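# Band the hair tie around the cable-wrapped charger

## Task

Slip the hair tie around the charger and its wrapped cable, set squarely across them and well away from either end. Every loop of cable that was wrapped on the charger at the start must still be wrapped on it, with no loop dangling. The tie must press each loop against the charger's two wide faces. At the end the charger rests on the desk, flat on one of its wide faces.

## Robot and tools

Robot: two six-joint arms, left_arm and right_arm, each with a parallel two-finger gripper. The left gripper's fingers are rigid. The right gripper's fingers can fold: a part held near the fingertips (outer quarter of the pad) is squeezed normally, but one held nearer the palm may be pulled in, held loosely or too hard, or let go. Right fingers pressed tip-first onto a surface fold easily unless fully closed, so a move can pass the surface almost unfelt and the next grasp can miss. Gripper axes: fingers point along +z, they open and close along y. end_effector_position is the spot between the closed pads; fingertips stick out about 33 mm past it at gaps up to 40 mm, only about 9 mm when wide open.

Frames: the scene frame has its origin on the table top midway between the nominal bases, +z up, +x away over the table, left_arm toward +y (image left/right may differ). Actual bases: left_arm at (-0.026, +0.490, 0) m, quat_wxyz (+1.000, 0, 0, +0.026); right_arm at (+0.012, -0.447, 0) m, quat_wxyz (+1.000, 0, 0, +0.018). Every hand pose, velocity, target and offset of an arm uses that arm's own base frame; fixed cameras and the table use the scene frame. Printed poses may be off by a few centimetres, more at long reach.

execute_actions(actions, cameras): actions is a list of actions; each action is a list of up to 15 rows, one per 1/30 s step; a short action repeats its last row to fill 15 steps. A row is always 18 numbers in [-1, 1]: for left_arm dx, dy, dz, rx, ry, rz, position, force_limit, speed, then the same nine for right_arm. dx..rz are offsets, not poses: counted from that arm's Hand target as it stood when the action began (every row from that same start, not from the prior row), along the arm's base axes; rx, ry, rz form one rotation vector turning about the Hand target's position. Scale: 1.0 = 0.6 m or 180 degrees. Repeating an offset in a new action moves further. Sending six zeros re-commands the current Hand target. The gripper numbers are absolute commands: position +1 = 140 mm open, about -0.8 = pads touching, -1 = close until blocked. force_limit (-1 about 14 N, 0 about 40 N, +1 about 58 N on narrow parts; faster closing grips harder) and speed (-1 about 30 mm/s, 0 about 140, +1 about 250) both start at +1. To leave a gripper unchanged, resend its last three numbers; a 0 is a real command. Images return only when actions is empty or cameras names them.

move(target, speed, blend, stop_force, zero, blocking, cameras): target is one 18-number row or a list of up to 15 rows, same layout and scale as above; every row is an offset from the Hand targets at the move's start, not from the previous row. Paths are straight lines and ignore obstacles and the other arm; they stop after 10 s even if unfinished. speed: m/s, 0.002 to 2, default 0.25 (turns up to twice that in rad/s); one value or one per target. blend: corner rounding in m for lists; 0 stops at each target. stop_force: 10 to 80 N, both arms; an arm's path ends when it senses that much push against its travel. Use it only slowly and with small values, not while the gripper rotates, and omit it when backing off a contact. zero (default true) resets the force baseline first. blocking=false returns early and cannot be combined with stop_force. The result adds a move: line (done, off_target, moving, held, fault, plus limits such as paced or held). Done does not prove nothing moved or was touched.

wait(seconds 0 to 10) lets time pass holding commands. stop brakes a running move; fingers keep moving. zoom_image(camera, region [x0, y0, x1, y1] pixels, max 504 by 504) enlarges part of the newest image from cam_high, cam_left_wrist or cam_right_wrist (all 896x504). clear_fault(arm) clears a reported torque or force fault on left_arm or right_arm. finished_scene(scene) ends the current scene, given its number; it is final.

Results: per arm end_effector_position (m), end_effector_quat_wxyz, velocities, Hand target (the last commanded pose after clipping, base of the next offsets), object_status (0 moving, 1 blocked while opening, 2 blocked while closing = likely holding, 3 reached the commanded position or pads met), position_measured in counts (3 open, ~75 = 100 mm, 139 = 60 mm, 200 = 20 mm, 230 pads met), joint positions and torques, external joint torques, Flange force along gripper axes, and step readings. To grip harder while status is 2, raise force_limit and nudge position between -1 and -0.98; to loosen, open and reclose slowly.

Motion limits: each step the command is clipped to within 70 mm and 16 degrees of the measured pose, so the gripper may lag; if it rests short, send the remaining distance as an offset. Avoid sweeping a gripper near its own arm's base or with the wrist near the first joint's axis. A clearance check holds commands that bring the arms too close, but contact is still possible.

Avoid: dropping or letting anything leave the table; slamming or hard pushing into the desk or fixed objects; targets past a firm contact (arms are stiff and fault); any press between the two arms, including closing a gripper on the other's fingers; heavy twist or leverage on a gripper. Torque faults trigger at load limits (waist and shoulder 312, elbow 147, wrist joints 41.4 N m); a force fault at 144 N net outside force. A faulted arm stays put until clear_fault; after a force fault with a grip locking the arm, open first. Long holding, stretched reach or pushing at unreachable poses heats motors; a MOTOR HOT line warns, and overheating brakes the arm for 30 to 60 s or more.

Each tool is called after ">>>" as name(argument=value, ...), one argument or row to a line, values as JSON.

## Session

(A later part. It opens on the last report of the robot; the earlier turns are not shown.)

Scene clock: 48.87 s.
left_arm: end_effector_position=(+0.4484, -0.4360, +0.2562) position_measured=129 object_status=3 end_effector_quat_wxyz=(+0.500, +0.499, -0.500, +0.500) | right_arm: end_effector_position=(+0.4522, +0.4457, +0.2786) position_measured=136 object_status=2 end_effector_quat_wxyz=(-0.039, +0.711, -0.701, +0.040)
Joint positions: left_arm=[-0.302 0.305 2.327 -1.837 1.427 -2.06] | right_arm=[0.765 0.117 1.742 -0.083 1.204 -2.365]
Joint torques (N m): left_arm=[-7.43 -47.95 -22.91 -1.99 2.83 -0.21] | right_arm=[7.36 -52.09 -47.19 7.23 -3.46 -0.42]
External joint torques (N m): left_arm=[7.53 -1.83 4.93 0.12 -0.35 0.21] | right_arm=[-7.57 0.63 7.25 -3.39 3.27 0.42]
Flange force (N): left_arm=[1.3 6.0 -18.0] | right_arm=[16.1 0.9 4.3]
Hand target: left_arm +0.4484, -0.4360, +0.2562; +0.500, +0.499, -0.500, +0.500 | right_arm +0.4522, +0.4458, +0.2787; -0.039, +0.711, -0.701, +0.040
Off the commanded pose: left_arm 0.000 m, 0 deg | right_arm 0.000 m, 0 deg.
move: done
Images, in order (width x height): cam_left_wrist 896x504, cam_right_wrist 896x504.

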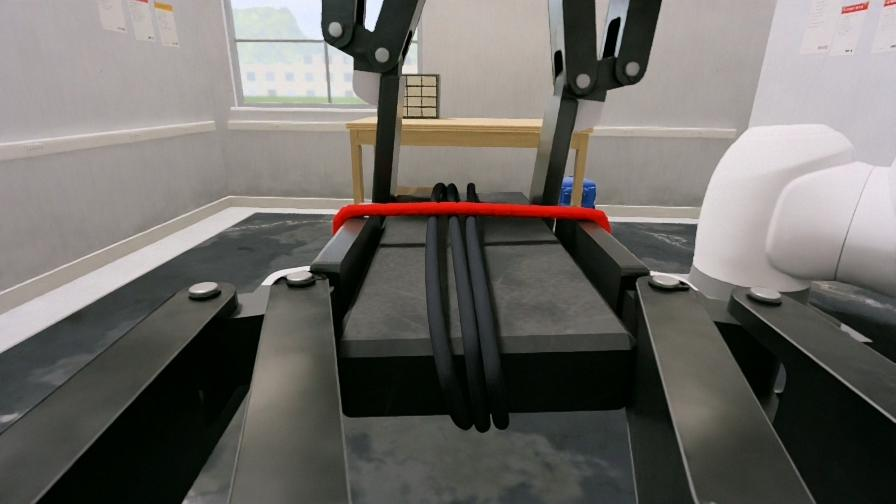

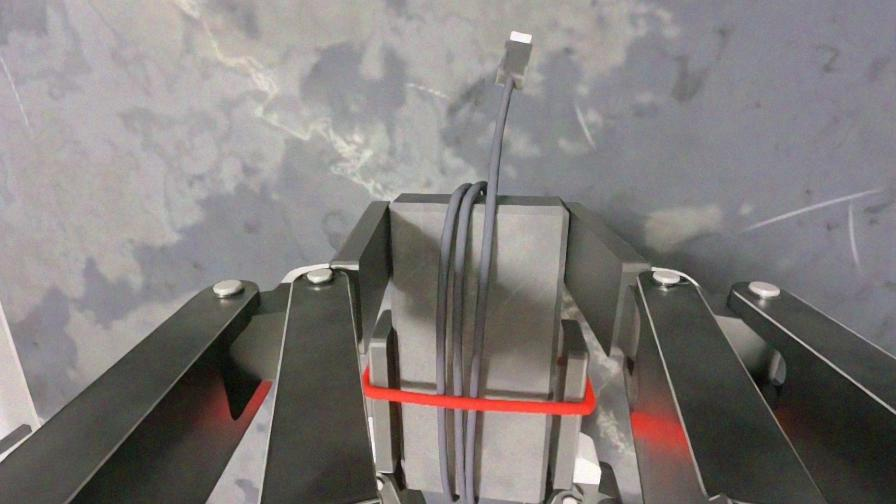

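>>> move(
  target=[0,0.003,0,0,0,0,-1,-0.2,-1,0,0,0,0,0,0,-0.98,0.5,-1],
)

>>> wait(
  seconds=1.2,
)

>>> move(
  target=[0,0,0,0,0,0,-1,-0.2,-1,0,0,0,0,0,0,0.15,0.5,-1],
)

>>> move(
  target=[0,0,0,0,0,0,-1,-0.2,-1,0,0,0.25,0,0.035,0,0.15,0.5,-1],
  speed=0.15,
  cameras=["all"],
)

Scene clock: 53.93 s.
left_arm: end_effector_position=(+0.4484, -0.4342, +0.2562) position_measured=132 object_status=2 end_effector_quat_wxyz=(+0.500, +0.499, -0.500, +0.501) | right_arm: end_effector_position=(+0.4522, +0.4459, +0.2787) position_measured=136 object_status=2 end_effector_quat_wxyz=(-0.039, +0.711, -0.701, +0.040)
Joint positions: left_arm=[-0.298 0.305 2.328 -1.833 1.429 -2.06] | right_arm=[0.765 0.117 1.742 -0.083 1.204 -2.365]
Joint torques (N m): left_arm=[-1.33 -49 -17.2 0.05 3.96 -0.09] | right_arm=[-4.37 -52.96 -42.07 1.33 -0.01 -0.7]
External joint torques (N m): left_arm=[1.37 -0.53 -0.75 -1.91 -1.48 0.08] | right_arm=[4.38 0.99 1.95 2.53 -0.18 0.69]
Flange force (N): left_arm=[1.4 -0.1 2.4] | right_arm=[-4.4 7.1 2.6]
Hand target: left_arm +0.4484, -0.4342, +0.2562; +0.500, +0.499, -0.500, +0.500 | right_arm +0.4522, +0.4458, +0.2787; -0.039, +0.711, -0.701, +0.040
Off the commanded pose: left_arm 0.000 m, 0 deg | right_arm 0.000 m, 0 deg.
move: done

Scene clock: 55.13 s.
left_arm: end_effector_position=(+0.4484, -0.4342, +0.2562) position_measured=132 object_status=2 end_effector_quat_wxyz=(+0.500, +0.499, -0.500, +0.500) | right_arm: end_effector_position=(+0.4522, +0.4458, +0.2787) position_measured=136 object_status=2 end_effector_quat_wxyz=(-0.039, +0.711, -0.701, +0.040)
Joint positions: left_arm=[-0.298 0.305 2.328 -1.833 1.429 -2.06] | right_arm=[0.765 0.117 1.742 -0.083 1.204 -2.365]
Joint torques (N m): left_arm=[-0.87 -49.22 -17.05 0.23 3.98 -0.11] | right_arm=[-5.01 -52.8 -41.52 0.99 0.31 -0.64]
External joint torques (N m): left_arm=[0.92 -0.32 -0.9 -2.1 -1.51 0.11] | right_arm=[5.07 0.65 1.37 2.88 -0.5 0.64]
Flange force (N): left_arm=[1.0 -0.2 3.8] | right_arm=[-5.5 7.4 2.1]
Hand target: left_arm +0.4484, -0.4342, +0.2562; +0.500, +0.499, -0.500, +0.500 | right_arm +0.4522, +0.4458, +0.2787; -0.039, +0.711, -0.701, +0.040
Tool commands: left_gripper/position=-1.0 left_gripper/force_limit=-0.2 left_gripper/speed=-1.0 right_gripper/position=-0.98 right_gripper/force_limit=+0.5 right_gripper/speed=-1.0
Off the commanded pose: left_arm 0.000 m, 0 deg | right_arm 0.000 m, 0 deg.
wait: 1.20 s; at rest by 0.17 s

Scene clock: 55.97 s.
left_arm: end_effector_position=(+0.4484, -0.4342, +0.2562) position_measured=133 object_status=2 end_effector_quat_wxyz=(+0.500, +0.499, -0.500, +0.500) | right_arm: end_effector_position=(+0.4522, +0.4457, +0.2786) position_measured=110 object_status=0 end_effector_quat_wxyz=(-0.039, +0.711, -0.701, +0.040)
Joint positions: left_arm=[-0.298 0.305 2.328 -1.833 1.429 -2.06] | right_arm=[0.764 0.117 1.742 -0.083 1.204 -2.365]
Joint torques (N m): left_arm=[-1.59 -49.41 -21.18 -2.11 3.44 -0.17] | right_arm=[0.43 -52.18 -41.42 3.89 -0.31 -0.28]
External joint torques (N m): left_arm=[1.72 -0.31 3.21 0.25 -0.95 0.17] | right_arm=[-0.68 0.37 1.42 -0.05 0.14 0.28]
Flange force (N): left_arm=[-0.4 5.0 -4.4] | right_arm=[1.8 1.1 1.8]
Hand target: left_arm +0.4484, -0.4342, +0.2562; +0.500, +0.499, -0.500, +0.500 | right_arm +0.4522, +0.4458, +0.2787; -0.039, +0.711, -0.701, +0.040
Off the commanded pose: left_arm 0.000 m, 0 deg | right_arm 0.000 m, 0 deg.
move: done

Scene clock: 57.37 s.
left_arm: end_effector_position=(+0.4484, -0.4342, +0.2562) position_measured=133 object_status=2 end_effector_quat_wxyz=(+0.500, +0.499, -0.500, +0.501) | right_arm: end_effector_position=(+0.4522, +0.4458, +0.4286) position_measured=110 object_status=3 end_effector_quat_wxyz=(+0.000, +0.712, -0.702, +0.001)
Joint positions: left_arm=[-0.298 0.305 2.328 -1.833 1.429 -2.06] | right_arm=[0.725 0.121 1.462 -0.002 1.558 -2.431]
Joint torques (N m): left_arm=[-1.66 -49.45 -21.18 -2.17 3.48 -0.23] | right_arm=[0.59 -53.51 -42.81 4.25 -0.09 -0.34]
External joint torques (N m): left_arm=[1.65 -0.15 3.2 0.3 -1 0.22] | right_arm=[-0.75 -0.44 1.07 -0.01 0.11 0.34]
Flange force (N): left_arm=[-0.8 4.9 -4.3] | right_arm=[2.3 1.5 1.7]
Hand target: left_arm +0.4484, -0.4342, +0.2562; +0.500, +0.499, -0.500, +0.500 | right_arm +0.4522, +0.4458, +0.4287; +0.000, +0.712, -0.702, +0.001
Off the commanded pose: left_arm 0.000 m, 0 deg | right_arm 0.000 m, 0 deg.
move: done

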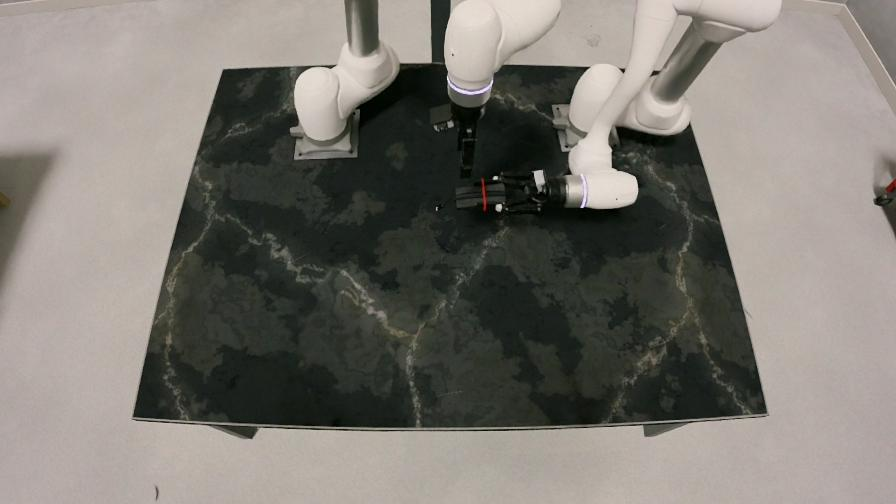

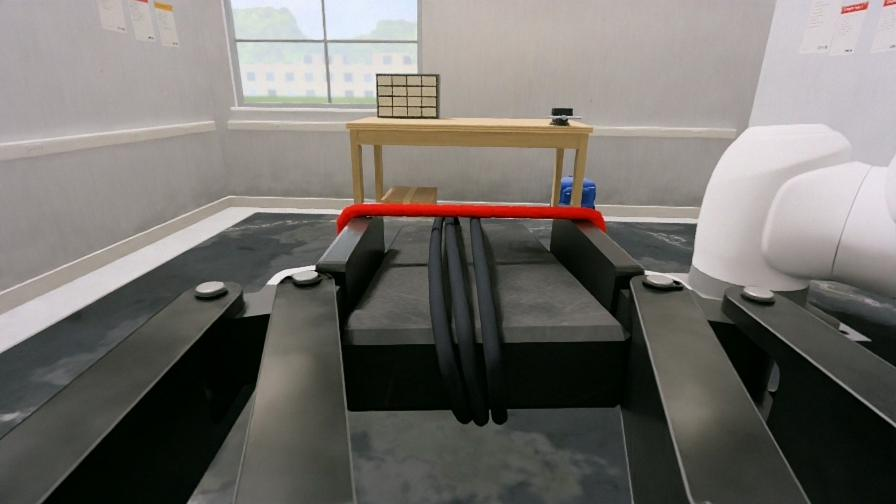

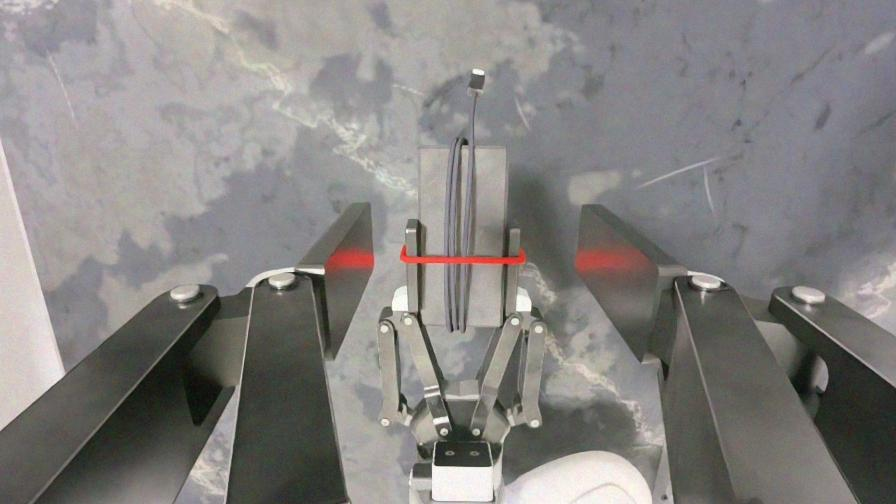

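>>> move(
  target=[0,0,0,0,0,0,-1,-0.2,-1,-0.1,-0.1,0.05,0.385,0.385,-0.385,0.0,0.0,-1],
  speed=0.5,
)

>>> move(
  target=[
    [0,0,0,0,0,0,-1,-0.2,-1,-0.1,0,0,0,0,-0.5,0.0,0.0,-1],
  ],
  speed=0.5,
)

Scene clock: 60.30 s.
left_arm: end_effector_position=(+0.4484, -0.4342, +0.2562) position_measured=133 object_status=2 end_effector_quat_wxyz=(+0.500, +0.499, -0.500, +0.500) | right_arm: end_effector_position=(+0.3923, +0.3858, +0.4587) position_measured=129 object_status=3 end_effector_quat_wxyz=(+0.005, -0.005, +0.707, +0.707)
Joint positions: left_arm=[-0.298 0.305 2.328 -1.833 1.429 -2.06] | right_arm=[0.048 -0.115 2.272 1.596 1.531 -2.172]
Joint torques (N m): left_arm=[-1.91 -49.64 -21.06 -2.16 3.49 -0.23] | right_arm=[0.49 -24.53 -38.13 2.18 1.36 -0.26]
External joint torques (N m): left_arm=[1.96 0.04 3.11 0.3 -1.01 0.23] | right_arm=[-0.45 -1.09 0.75 0.03 0.16 0.31]
Flange force (N): left_arm=[-1.2 4.3 -4.8] | right_arm=[3.0 1.2 -1.9]
Hand target: left_arm +0.4484, -0.4342, +0.2562; +0.500, +0.499, -0.500, +0.500 | right_arm +0.3922, +0.3858, +0.4587; +0.005, -0.005, +0.707, +0.707
Off the commanded pose: left_arm 0.000 m, 0 deg | right_arm 0.000 m, 0 deg.
move: done

Scene clock: 64.23 s.
left_arm: end_effector_position=(+0.4484, -0.4342, +0.2562) position_measured=133 object_status=2 end_effector_quat_wxyz=(+0.500, +0.499, -0.500, +0.500) | right_arm: end_effector_position=(+0.3322, +0.3858, +0.4587) position_measured=129 object_status=3 end_effector_quat_wxyz=(+0.503, +0.496, +0.504, +0.496)
Joint positions: left_arm=[-0.298 0.305 2.328 -1.833 1.429 -2.06] | right_arm=[1.482 -0.134 2.288 4.664 1.496 -4.141]
Joint torques (N m): left_arm=[-1.94 -49.72 -21.22 -2.15 3.48 -0.26] | right_arm=[0.25 -17.88 -33.16 -2.31 1.41 -0.24]
External joint torques (N m): left_arm=[1.94 0.19 3.27 0.28 -1 0.25] | right_arm=[-0.26 -1.12 0.47 -0.14 0.1 0.29]
Flange force (N): left_arm=[-1.6 4.5 -4.8] | right_arm=[-2.7 0.0 0.7]
Hand target: left_arm +0.4484, -0.4342, +0.2562; +0.500, +0.499, -0.500, +0.500 | right_arm +0.3322, +0.3858, +0.4587; +0.503, +0.496, +0.504, +0.496
Off the commanded pose: left_arm 0.000 m, 0 deg | right_arm 0.000 m, 0 deg.
move: done; limits=paced

>>> move(
  target=[
    [0,0,0,0,0,0,-1,-0.2,-1,-0.02,0.240,-0.338,0.005,0,0,0.0,0.0,-1],
    [0,0,0,0,0,0,-1,-0.2,-1,0.1,0.240,-0.338,0.005,0,0,0.0,0.0,-1],
  ],
  speed=0.2,
  cameras=["cam_left_wrist","cam_right_wrist"],
)

Scene clock: 66.63 s.
left_arm: end_effector_position=(+0.4484, -0.4342, +0.2562) position_measured=133 object_status=2 end_effector_quat_wxyz=(+0.500, +0.499, -0.500, +0.500) | right_arm: end_effector_position=(+0.3922, +0.5298, +0.2559) position_measured=129 object_status=3 end_effector_quat_wxyz=(+0.499, +0.500, +0.500, +0.500)
Joint positions: left_arm=[-0.298 0.305 2.328 -1.833 1.429 -2.06] | right_arm=[1.394 0.383 2.192 4.563 1.475 -3.7]
Joint torques (N m): left_arm=[-1.94 -49.28 -21.04 -2.12 3.44 -0.22] | right_arm=[0.95 -57.07 -19.32 -1.83 2.2 -0.24]
External joint torques (N m): left_arm=[1.9 -0.24 3.1 0.25 -0.96 0.21] | right_arm=[-0.95 -0.69 -0.03 0.05 0.13 0.29]
Flange force (N): left_arm=[-0.6 4.7 -4.7] | right_arm=[-1.2 0.5 1.5]
Hand target: left_arm +0.4484, -0.4342, +0.2562; +0.500, +0.499, -0.500, +0.500 | right_arm +0.3922, +0.5298, +0.2559; +0.499, +0.500, +0.500, +0.500
Off the commanded pose: left_arm 0.000 m, 0 deg | right_arm 0.000 m, 0 deg.
move: done
Images, in order (width x height): cam_left_wrist 896x504, cam_right_wrist 896x504.

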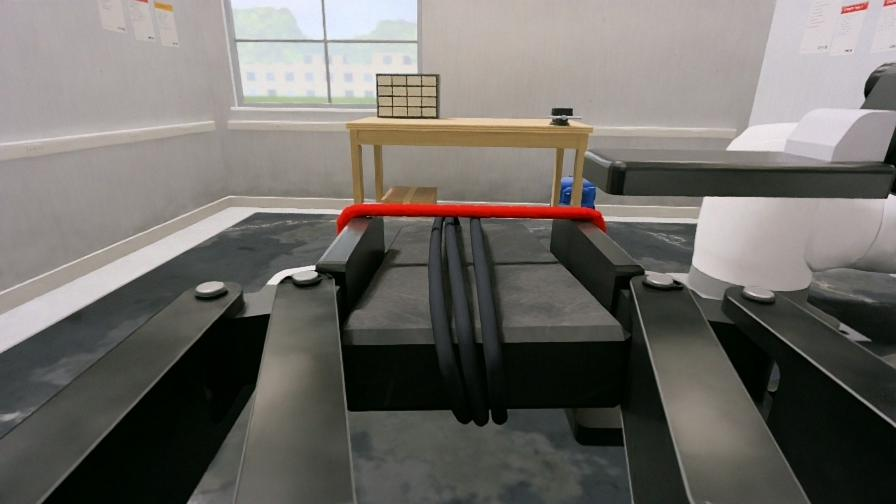

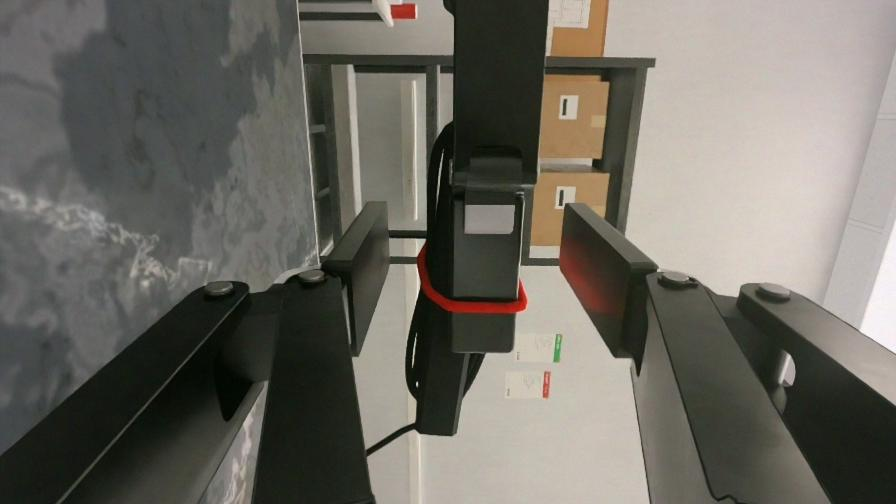

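>>> move(
  target=[0,0,0,0,0,0,-1,-0.2,-1,0.0715,0,0,0,0,0,0.0,0.0,-1],
  speed=0.1,
  cameras=["cam_left_wrist","cam_right_wrist"],
)

Scene clock: 67.53 s.
left_arm: end_effector_position=(+0.4484, -0.4342, +0.2562) position_measured=133 object_status=2 end_effector_quat_wxyz=(+0.500, +0.499, -0.500, +0.500) | right_arm: end_effector_position=(+0.4351, +0.5298, +0.2559) position_measured=129 object_status=3 end_effector_quat_wxyz=(+0.499, +0.500, +0.500, +0.500)
Joint positions: left_arm=[-0.298 0.305 2.328 -1.833 1.429 -2.06] | right_arm=[1.315 0.39 2.18 4.496 1.432 -3.698]
Joint torques (N m): left_arm=[-1.69 -49.48 -21.14 -2.2 3.51 -0.21] | right_arm=[0.91 -58.44 -20.09 -1.81 2.18 -0.37]
External joint torques (N m): left_arm=[1.65 -0.36 3.16 0.33 -1.02 0.21] | right_arm=[-0.78 -0.7 0.23 -0.12 0.14 0.41]
Flange force (N): left_arm=[-0.3 5.0 -4.3] | right_arm=[-1.9 0.2 1.2]
Hand target: left_arm +0.4484, -0.4342, +0.2562; +0.500, +0.499, -0.500, +0.500 | right_arm +0.4351, +0.5298, +0.2559; +0.499, +0.500, +0.500, +0.500
Off the commanded pose: left_arm 0.000 m, 0 deg | right_arm 0.000 m, 0 deg.
move: done
Images, in order (width x height): cam_left_wrist 896x504, cam_right_wrist 896x504.

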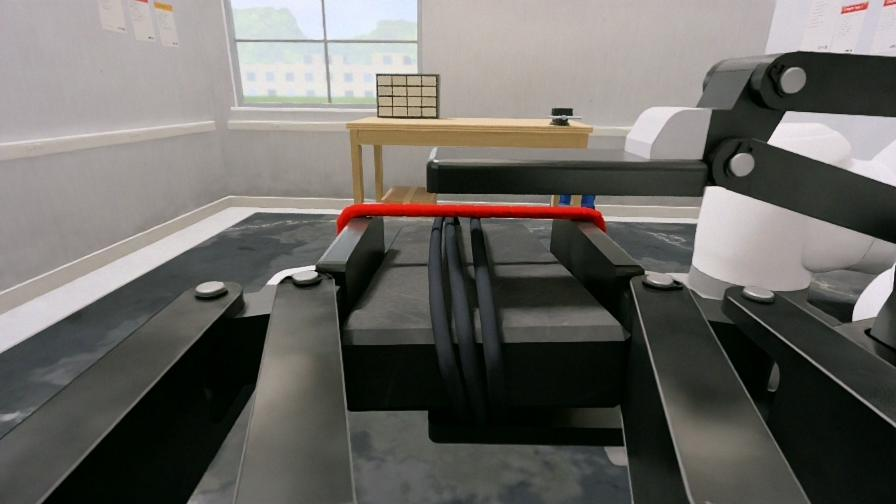

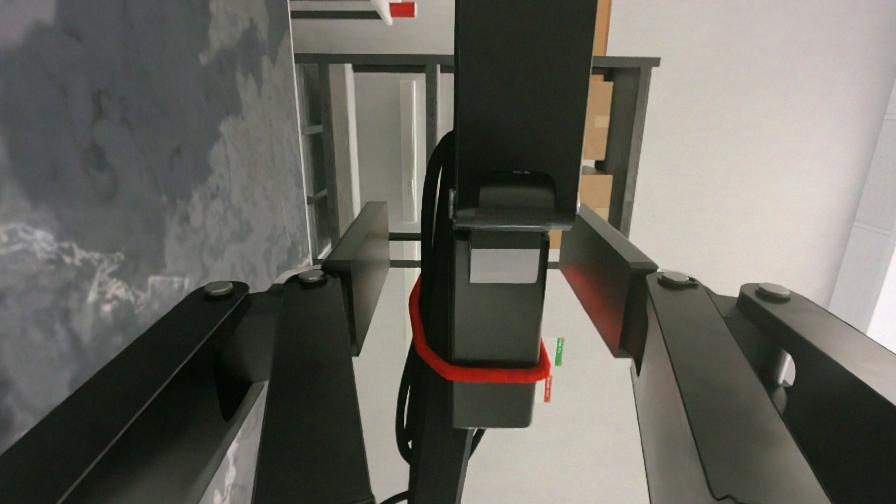

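>>> move(
  target=[0,0,0,0,0,0,-1,-0.2,-1,0,-0.004,0,0,0,0,-1,0.0,-1],
)

>>> wait(
  seconds=2,
  cameras=["cam_left_wrist","cam_right_wrist"],
)

Scene clock: 70.83 s.
left_arm: end_effector_position=(+0.4484, -0.4342, +0.2562) position_measured=133 object_status=2 end_effector_quat_wxyz=(+0.500, +0.499, -0.500, +0.500) | right_arm: end_effector_position=(+0.4351, +0.5273, +0.2558) position_measured=192 object_status=0 end_effector_quat_wxyz=(+0.499, +0.500, +0.500, +0.500)
Joint positions: left_arm=[-0.298 0.305 2.328 -1.833 1.429 -2.06] | right_arm=[1.314 0.387 2.184 4.495 1.432 -3.696]
Joint torques (N m): left_arm=[-5 -42.79 -19.91 -1.42 -0.03 -0.43] | right_arm=[7.01 -64.89 -29.5 -6.98 3.75 -0.06]
External joint torques (N m): left_arm=[5.03 -7.01 1.91 -0.45 2.51 0.43] | right_arm=[-6.94 6.01 9.73 5.05 -1.4 0.11]
Flange force (N): left_arm=[10.2 7.9 -14.6] | right_arm=[-12.7 -11.7 3.9]
Hand target: left_arm +0.4484, -0.4342, +0.2562; +0.500, +0.499, -0.500, +0.500 | right_arm +0.4351, +0.5274, +0.2559; +0.499, +0.500, +0.500, +0.500
Off the commanded pose: left_arm 0.000 m, 0 deg | right_arm 0.000 m, 0 deg.
move: done

Scene clock: 72.83 s.
left_arm: end_effector_position=(+0.4484, -0.4342, +0.2562) position_measured=133 object_status=2 end_effector_quat_wxyz=(+0.500, +0.499, -0.500, +0.500) | right_arm: end_effector_position=(+0.4351, +0.5274, +0.2559) position_measured=192 object_status=2 end_effector_quat_wxyz=(+0.499, +0.500, +0.500, +0.500)
Joint positions: left_arm=[-0.298 0.305 2.328 -1.833 1.429 -2.06] | right_arm=[1.314 0.387 2.184 4.495 1.432 -3.696]
Joint torques (N m): left_arm=[-6.05 -42.01 -19.53 -1.25 -0.31 -0.42] | right_arm=[7.42 -64.88 -30.26 -7.54 3.74 -0.04]
External joint torques (N m): left_arm=[6.03 -7.94 1.54 -0.62 2.81 0.42] | right_arm=[-7.33 6.02 10.44 5.6 -1.4 0.09]
Flange force (N): left_arm=[11.9 7.7 -16.8] | right_arm=[-13.9 -11.8 3.5]
Hand target: left_arm +0.4484, -0.4342, +0.2562; +0.500, +0.499, -0.500, +0.500 | right_arm +0.4351, +0.5274, +0.2559; +0.499, +0.500, +0.500, +0.500
Tool commands: left_gripper/position=-1.0 left_gripper/force_limit=-0.2 left_gripper/speed=-1.0 right_gripper/position=-1.0 right_gripper/force_limit=+0.0 right_gripper/speed=-1.0
Off the commanded pose: left_arm 0.000 m, 0 deg | right_arm 0.000 m, 0 deg.
wait: 2.00 s; at rest by 0.17 s
Images, in order (width x height): cam_left_wrist 896x504, cam_right_wrist 896x504.

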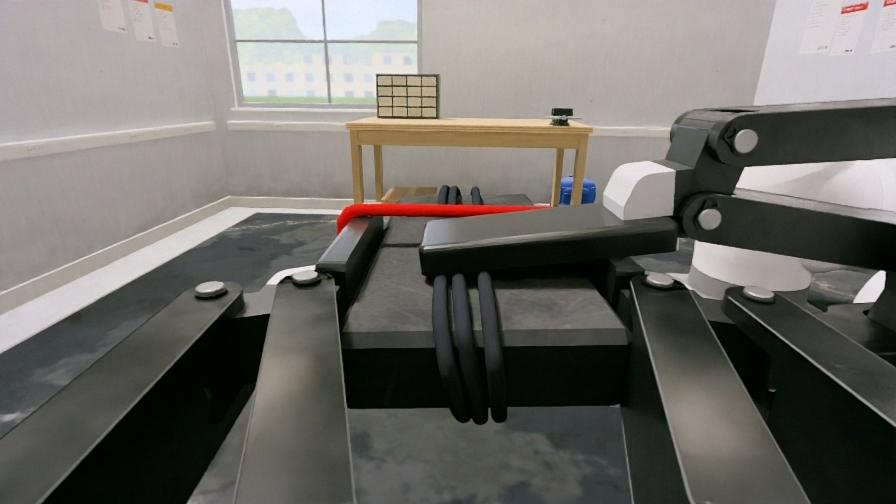

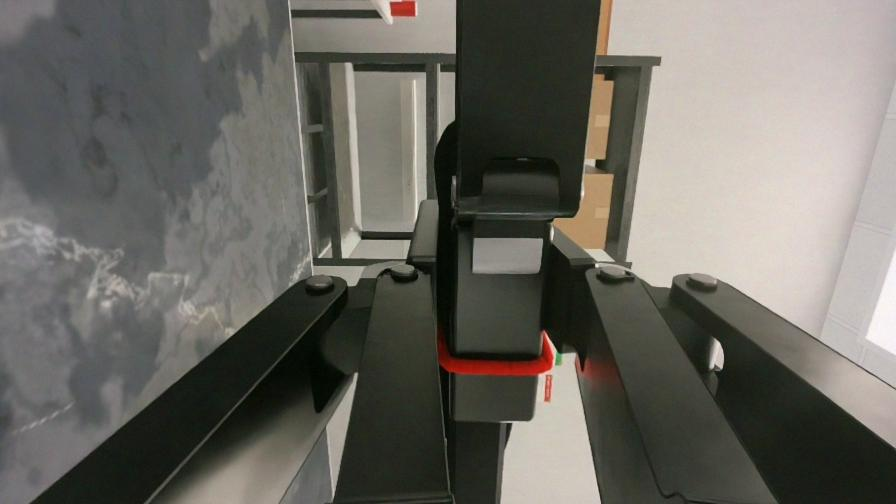

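>>> move(
  target=[0,0,0,0,0,0,0.03,-0.2,-1,0,0,-0.0025,0,0,0,-1,0.0,-1],
)

>>> move(
  target=[0,0.02,0,0,0,0,0.03,-0.2,-1,0,0,0,0,0,0,-1,0.0,-1],
  speed=0.02,
  cameras=["cam_left_wrist","cam_right_wrist"],
)

Scene clock: 73.63 s.
left_arm: end_effector_position=(+0.4484, -0.4342, +0.2562) position_measured=126 object_status=3 end_effector_quat_wxyz=(+0.500, +0.499, -0.500, +0.500) | right_arm: end_effector_position=(+0.4351, +0.5274, +0.2544) position_measured=192 object_status=2 end_effector_quat_wxyz=(+0.499, +0.500, +0.500, +0.500)
Joint positions: left_arm=[-0.298 0.305 2.328 -1.833 1.429 -2.06] | right_arm=[1.314 0.389 2.185 4.495 1.433 -3.693]
Joint torques (N m): left_arm=[1.92 -54.11 -25.6 -4.52 5.88 -0.65] | right_arm=[0.69 -52.88 -13.14 1.02 0.38 -0.24]
External joint torques (N m): left_arm=[-1.99 4.54 7.65 2.65 -3.4 0.65] | right_arm=[-0.88 -5.67 -6.55 -2.95 1.96 0.29]
Flange force (N): left_arm=[-10.5 9.2 0.8] | right_arm=[4.2 9.5 5.4]
Hand target: left_arm +0.4484, -0.4342, +0.2562; +0.500, +0.499, -0.500, +0.500 | right_arm +0.4351, +0.5274, +0.2544; +0.499, +0.500, +0.500, +0.500
Off the commanded pose: left_arm 0.000 m, 0 deg | right_arm 0.000 m, 0 deg.
move: done

Scene clock: 74.50 s.
left_arm: end_effector_position=(+0.4484, -0.4222, +0.2562) position_measured=126 object_status=3 end_effector_quat_wxyz=(+0.500, +0.499, -0.500, +0.500) | right_arm: end_effector_position=(+0.4351, +0.5274, +0.2543) position_measured=192 object_status=2 end_effector_quat_wxyz=(+0.499, +0.500, +0.500, +0.500)
Joint positions: left_arm=[-0.273 0.302 2.332 -1.811 1.441 -2.061] | right_arm=[1.314 0.39 2.185 4.495 1.433 -3.693]
Joint torques (N m): left_arm=[1.8 -52.61 -22.96 -3.28 5.62 -0.51] | right_arm=[-1.92 -54.81 -13.29 1.16 1.45 -0.23]
External joint torques (N m): left_arm=[-1.77 3.36 5.14 1.45 -3.14 0.51] | right_arm=[2 -4.51 -6.43 -3.09 0.92 0.28]
Flange force (N): left_arm=[-7.6 6.5 3.2] | right_arm=[6.4 8.0 1.6]
Hand target: left_arm +0.4484, -0.4222, +0.2562; +0.500, +0.499, -0.500, +0.500 | right_arm +0.4351, +0.5274, +0.2544; +0.499, +0.500, +0.500, +0.500
Off the commanded pose: left_arm 0.000 m, 0 deg | right_arm 0.000 m, 0 deg.
move: done
Images, in order (width x height): cam_left_wrist 896x504, cam_right_wrist 896x504.

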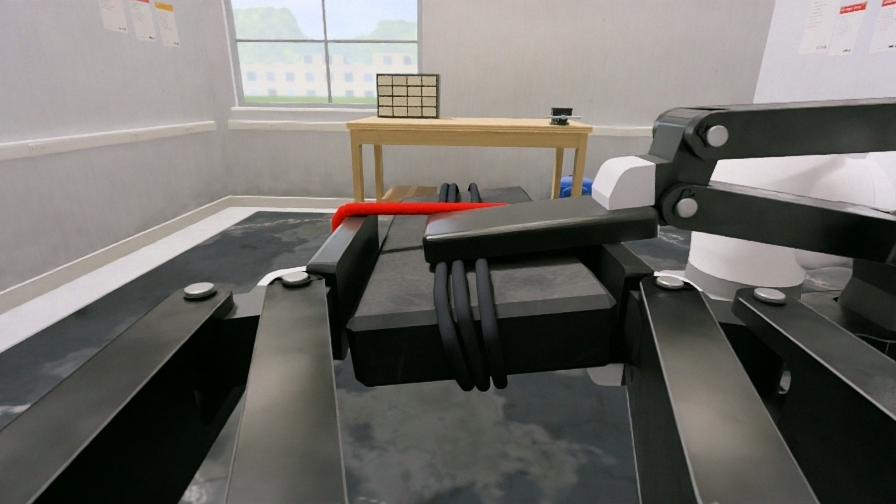

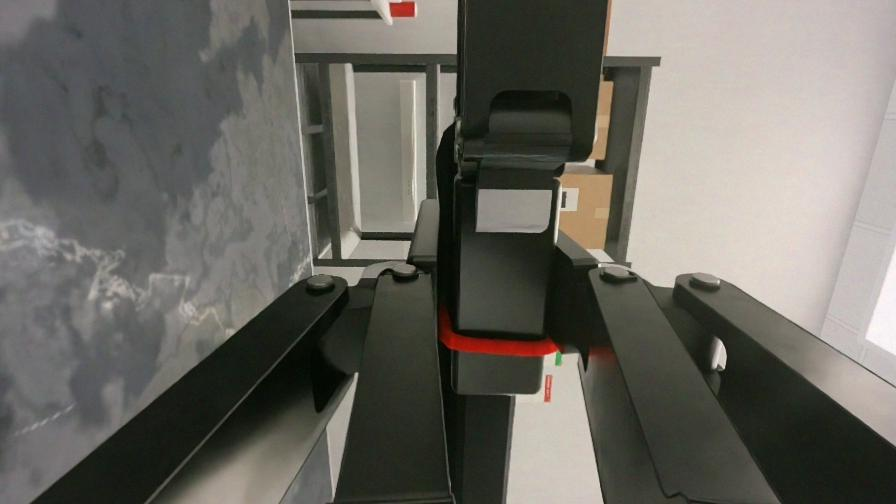

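>>> move(
  target=[0,0.02,0,0,0,0,0.03,-0.2,-1,0,0,0,0,0,0,-1,0.0,-1],
  speed=0.02,
  cameras=["cam_left_wrist","cam_right_wrist"],
)

Scene clock: 75.40 s.
left_arm: end_effector_position=(+0.4484, -0.4102, +0.2562) position_measured=126 object_status=3 end_effector_quat_wxyz=(+0.500, +0.499, -0.500, +0.500) | right_arm: end_effector_position=(+0.4351, +0.5274, +0.2544) position_measured=192 object_status=2 end_effector_quat_wxyz=(+0.499, +0.500, +0.500, +0.500)
Joint positions: left_arm=[-0.247 0.3 2.336 -1.789 1.453 -2.062] | right_arm=[1.314 0.39 2.185 4.495 1.433 -3.693]
Joint torques (N m): left_arm=[2.23 -51.45 -21.85 -3.01 5.67 -0.55] | right_arm=[-3.19 -55.51 -13.18 1.56 2.11 -0.12]
External joint torques (N m): left_arm=[-2.28 2.64 4.2 1.23 -3.19 0.54] | right_arm=[3.33 -3.62 -6.6 -3.49 0.24 0.17]
Flange force (N): left_arm=[-6.2 6.0 5.1] | right_arm=[8.1 7.0 0.8]
Hand target: left_arm +0.4484, -0.4102, +0.2562; +0.500, +0.499, -0.500, +0.500 | right_arm +0.4351, +0.5274, +0.2544; +0.499, +0.500, +0.500, +0.500
Off the commanded pose: left_arm 0.000 m, 0 deg | right_arm 0.000 m, 0 deg.
move: done
Images, in order (width x height): cam_left_wrist 896x504, cam_right_wrist 896x504.

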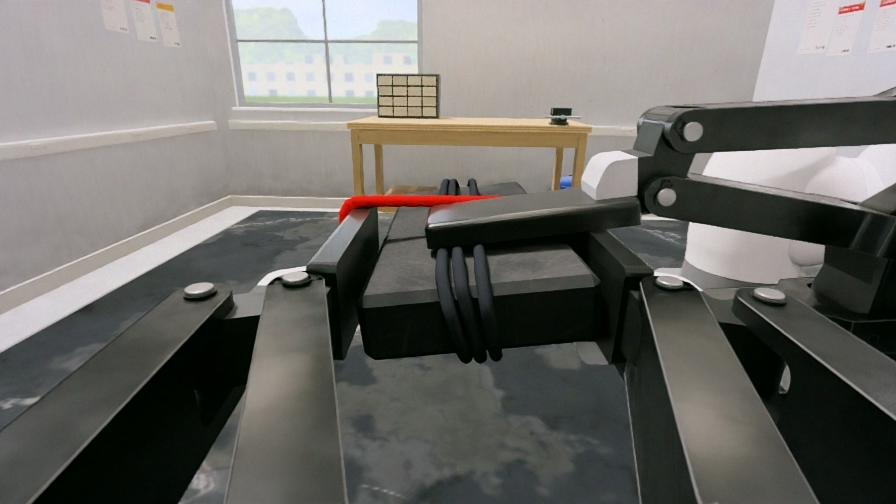

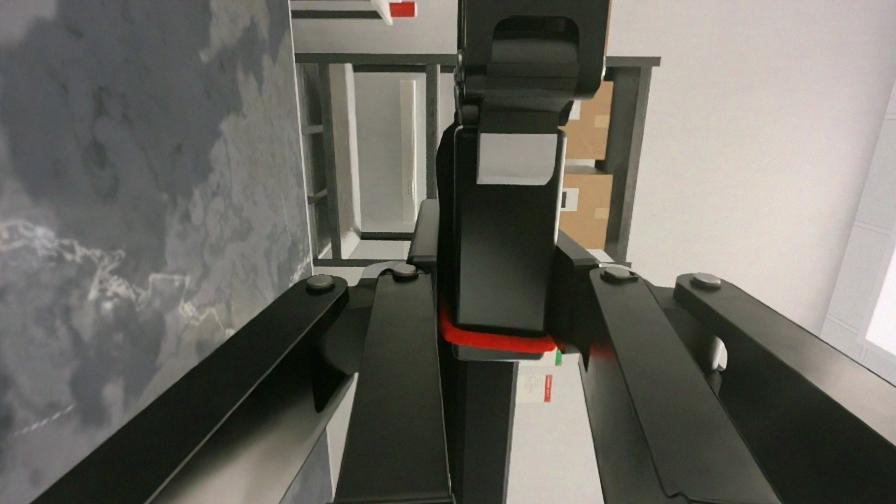

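>>> move(
  target=[0,0.02,0,0,0,0,0.03,-0.2,-1,0,0,0,0,0,0,-1,0.0,-1],
  speed=0.015,
  cameras=["cam_left_wrist","cam_right_wrist"],
)

Scene clock: 76.53 s.
left_arm: end_effector_position=(+0.4484, -0.3982, +0.2562) position_measured=126 object_status=3 end_effector_quat_wxyz=(+0.500, +0.499, -0.500, +0.500) | right_arm: end_effector_position=(+0.4351, +0.5274, +0.2544) position_measured=192 object_status=2 end_effector_quat_wxyz=(+0.499, +0.500, +0.500, +0.500)
Joint positions: left_arm=[-0.222 0.298 2.34 -1.766 1.466 -2.064] | right_arm=[1.314 0.39 2.185 4.495 1.433 -3.693]
Joint torques (N m): left_arm=[-0.79 -48.98 -21.46 -2.52 3.96 -0.41] | right_arm=[-0.65 -57.56 -17.82 -1.17 2.12 -0.35]
External joint torques (N m): left_arm=[0.68 0.67 3.98 0.78 -1.48 0.41] | right_arm=[0.71 -1.24 -1.9 -0.76 0.22 0.4]
Flange force (N): left_arm=[-3.0 6.2 -2.3] | right_arm=[1.9 1.6 0.1]
Hand target: left_arm +0.4484, -0.3982, +0.2562; +0.500, +0.499, -0.500, +0.500 | right_arm +0.4351, +0.5274, +0.2544; +0.499, +0.500, +0.500, +0.500
Off the commanded pose: left_arm 0.000 m, 0 deg | right_arm 0.000 m, 0 deg.
move: done
Images, in order (width x height): cam_left_wrist 896x504, cam_right_wrist 896x504.

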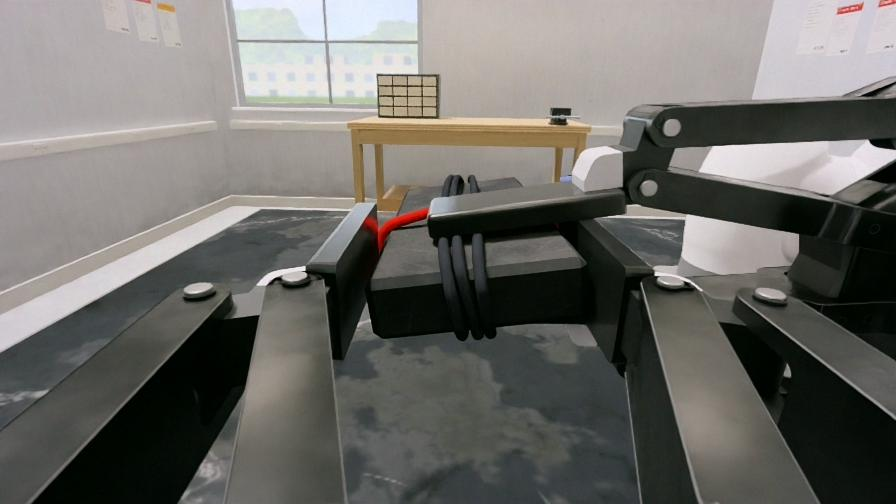

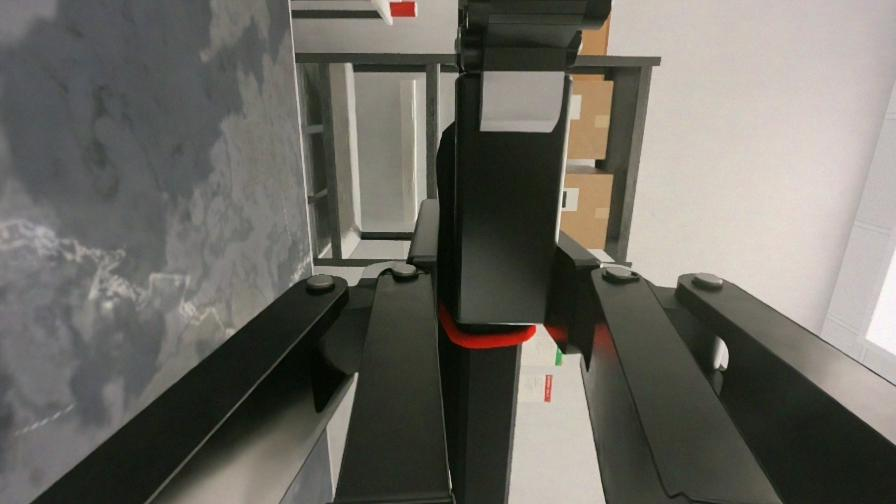

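>>> move(
  target=[0,0.15,0,0,0,0,0.03,-0.2,-1,0,0,0,0,0,0,-1,0.0,-1],
  speed=0.1,
  cameras=["all"],
)

>>> zoom_image(
  camera="cam_high",
  region=[430, 150, 550, 230],
)

Scene clock: 78.73 s.
left_arm: end_effector_position=(+0.4484, -0.3082, +0.2562) position_measured=126 object_status=3 end_effector_quat_wxyz=(+0.500, +0.499, -0.500, +0.500) | right_arm: end_effector_position=(+0.4351, +0.5274, +0.2544) position_measured=194 object_status=2 end_effector_quat_wxyz=(+0.499, +0.500, +0.500, +0.500)
Joint positions: left_arm=[-0.023 0.293 2.347 -1.591 1.561 -2.071] | right_arm=[1.314 0.39 2.185 4.495 1.433 -3.693]
Joint torques (N m): left_arm=[-2.07 -45.46 -18.81 -1.1 2.43 -0.25] | right_arm=[0.53 -60.17 -20.75 -2.33 3.1 -0.34]
External joint torques (N m): left_arm=[2.1 -1.84 2.09 -0.3 0.04 0.25] | right_arm=[-0.6 1.26 0.98 0.39 -0.75 0.39]
Flange force (N): left_arm=[2.2 5.9 -3.8] | right_arm=[-1.0 -2.8 1.1]
Hand target: left_arm +0.4484, -0.3082, +0.2562; +0.500, +0.499, -0.500, +0.500 | right_arm +0.4351, +0.5274, +0.2544; +0.499, +0.500, +0.500, +0.500
Off the commanded pose: left_arm 0.000 m, 0 deg | right_arm 0.000 m, 0 deg.
move: done

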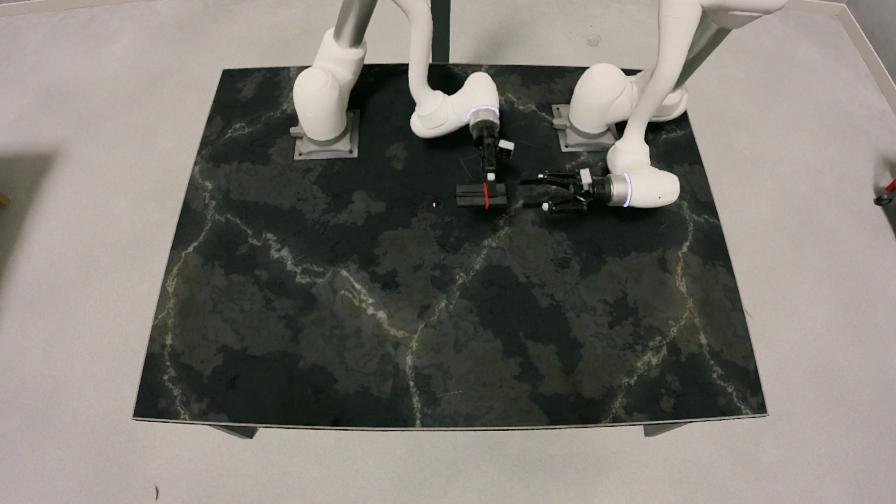

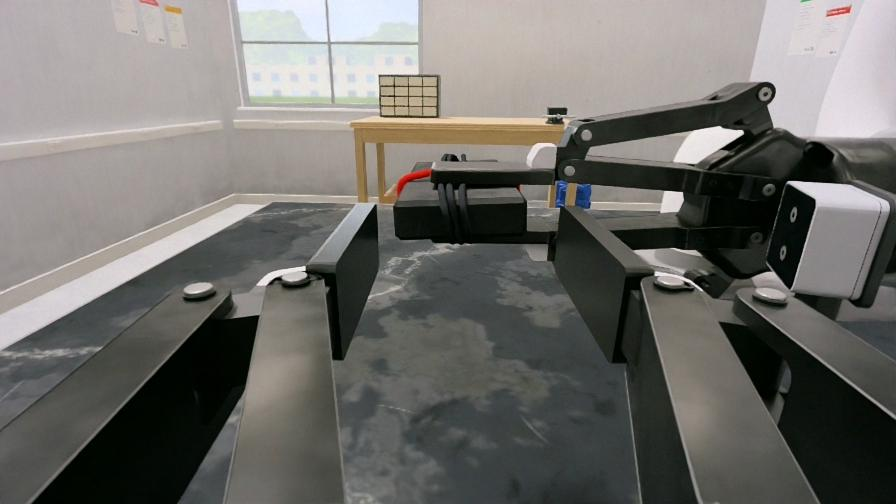

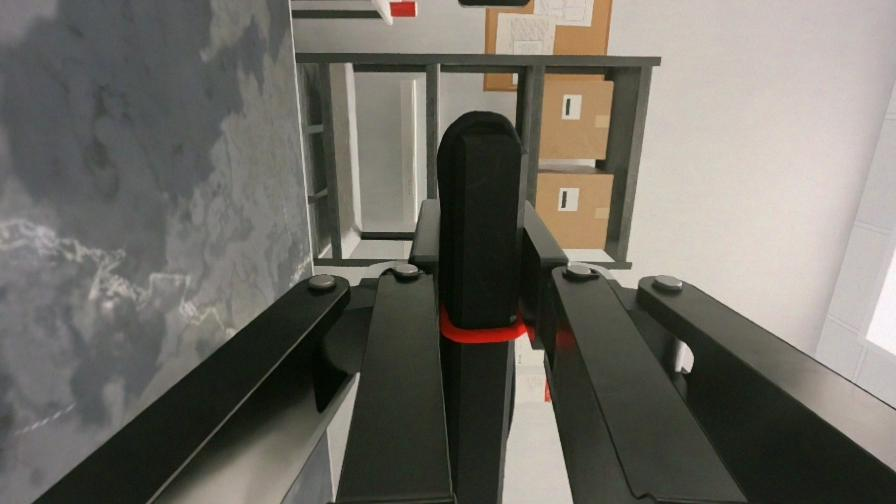

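Scaled by 4.200.

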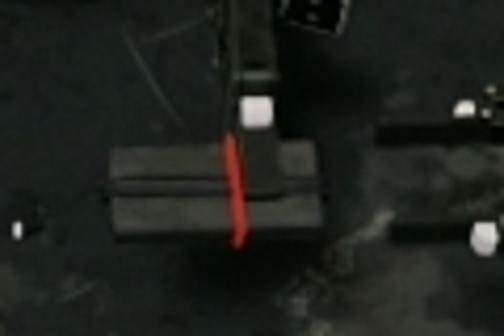

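>>> move(
  target=[
    [0.003,0.08,0.27,0.5,0,0,0.1,-0.4,-1,0,0,0,0,0,0,-1,0,-1],
    [0.003,-0.136,0.16,0.5,0,0,0.1,-0.4,-1,0,0,0,0,0,0,-1,0,-1],
  ],
  speed=0.4,
  cameras=["cam_left_wrist","cam_right_wrist"],
)

Scene clock: 82.00 s.
left_arm: end_effector_position=(+0.4502, -0.3898, +0.3523) position_measured=117 object_status=3 end_effector_quat_wxyz=(+0.001, +0.707, -0.707, +0.000) | right_arm: end_effector_position=(+0.4351, +0.5274, +0.2544) position_measured=194 object_status=2 end_effector_quat_wxyz=(+0.499, +0.500, +0.500, +0.500)
Joint positions: left_arm=[-0.771 0.068 1.658 -0.001 1.415 -3.911] | right_arm=[1.314 0.39 2.185 4.495 1.433 -3.693]
Joint torques (N m): left_arm=[-2.38 -48.69 -44.39 4.35 -0.1 -0.29] | right_arm=[0.56 -60.45 -20.88 -2.35 3.07 -0.41]
External joint torques (N m): left_arm=[2.56 -1.39 1.98 -0.03 0.07 0.29] | right_arm=[-0.51 1.49 1.16 0.42 -0.72 0.45]
Flange force (N): left_arm=[-7.1 0.9 2.6] | right_arm=[-1.1 -3.4 0.9]
Hand target: left_arm +0.4502, -0.3898, +0.3522; +0.001, +0.707, -0.707, +0.000 | right_arm +0.4351, +0.5274, +0.2544; +0.499, +0.500, +0.500, +0.500
Off the commanded pose: left_arm 0.000 m, 0 deg | right_arm 0.000 m, 0 deg.
move: done
Images, in order (width x height): cam_left_wrist 896x504, cam_right_wrist 896x504.

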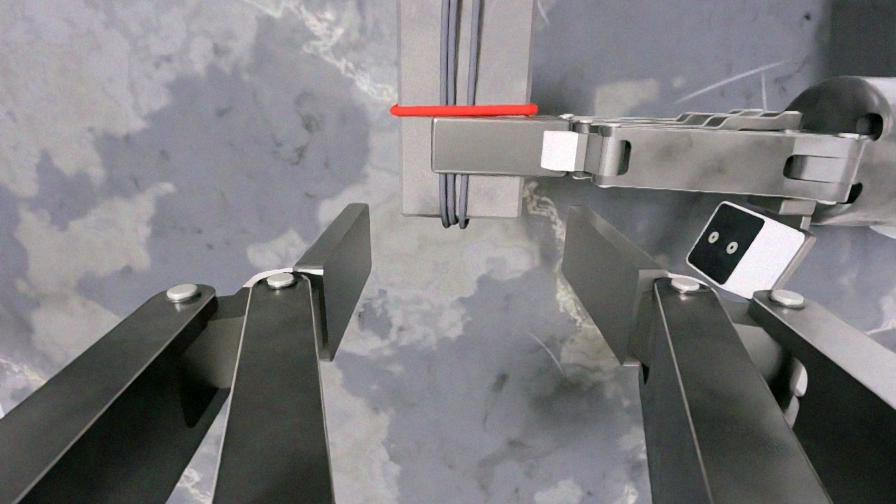

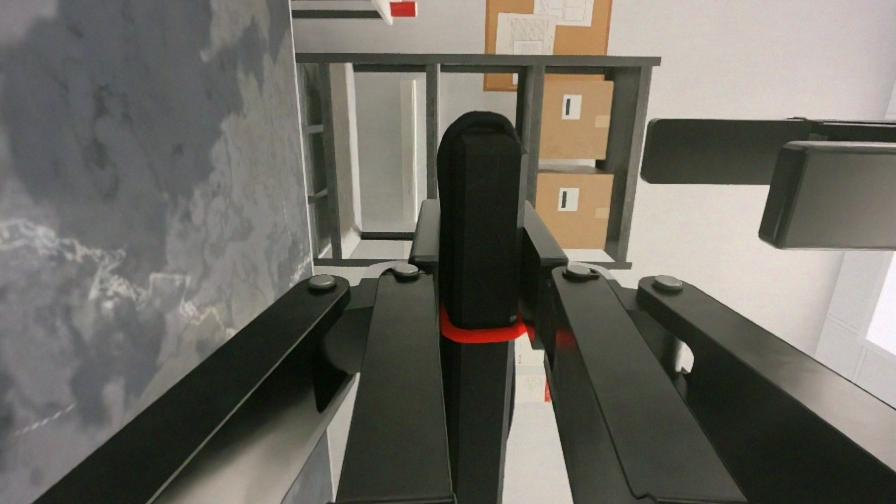

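>>> move(
  target=[-0.001,0.005,-0.1255,0,0,0,0.1,-0.4,-1,0,0,0,0,0,0,-1,0,-1],
  speed=0.07,
  cameras=["cam_left_wrist","cam_right_wrist"],
)

Scene clock: 83.47 s.
left_arm: end_effector_position=(+0.4496, -0.3868, +0.2769) position_measured=117 object_status=3 end_effector_quat_wxyz=(+0.001, +0.707, -0.707, +0.000) | right_arm: end_effector_position=(+0.4351, +0.5274, +0.2544) position_measured=194 object_status=2 end_effector_quat_wxyz=(+0.499, +0.500, +0.500, +0.500)
Joint positions: left_arm=[-0.768 0.091 1.771 -0.001 1.279 -3.908] | right_arm=[1.314 0.39 2.185 4.495 1.433 -3.693]
Joint torques (N m): left_arm=[-1.64 -48.6 -43.19 4.21 -0.14 -0.23] | right_arm=[0.5 -60.3 -20.85 -2.33 3.09 -0.36]
External joint torques (N m): left_arm=[1.67 -1.69 2.23 -0.04 0.1 0.23] | right_arm=[-0.59 1.35 1.16 0.4 -0.73 0.41]
Flange force (N): left_arm=[-6.6 2.7 2.0] | right_arm=[-1.2 -3.1 1.0]
Hand target: left_arm +0.4496, -0.3868, +0.2769; +0.001, +0.707, -0.707, +0.000 | right_arm +0.4351, +0.5274, +0.2544; +0.499, +0.500, +0.500, +0.500
Off the commanded pose: left_arm 0.000 m, 0 deg | right_arm 0.000 m, 0 deg.
move: done
Images, in order (width x height): cam_left_wrist 896x504, cam_right_wrist 896x504.

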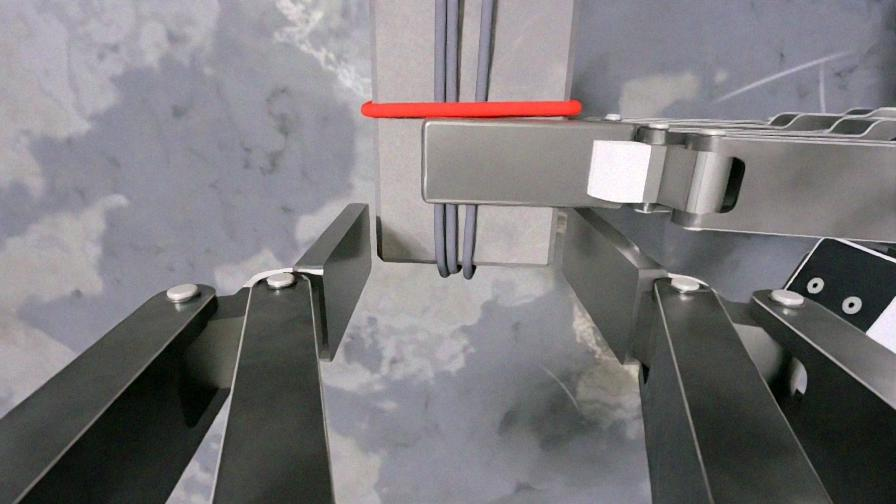

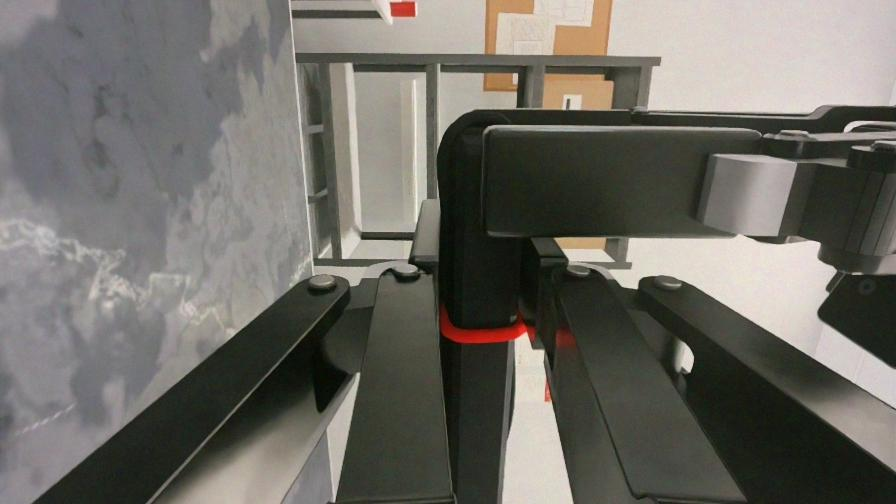

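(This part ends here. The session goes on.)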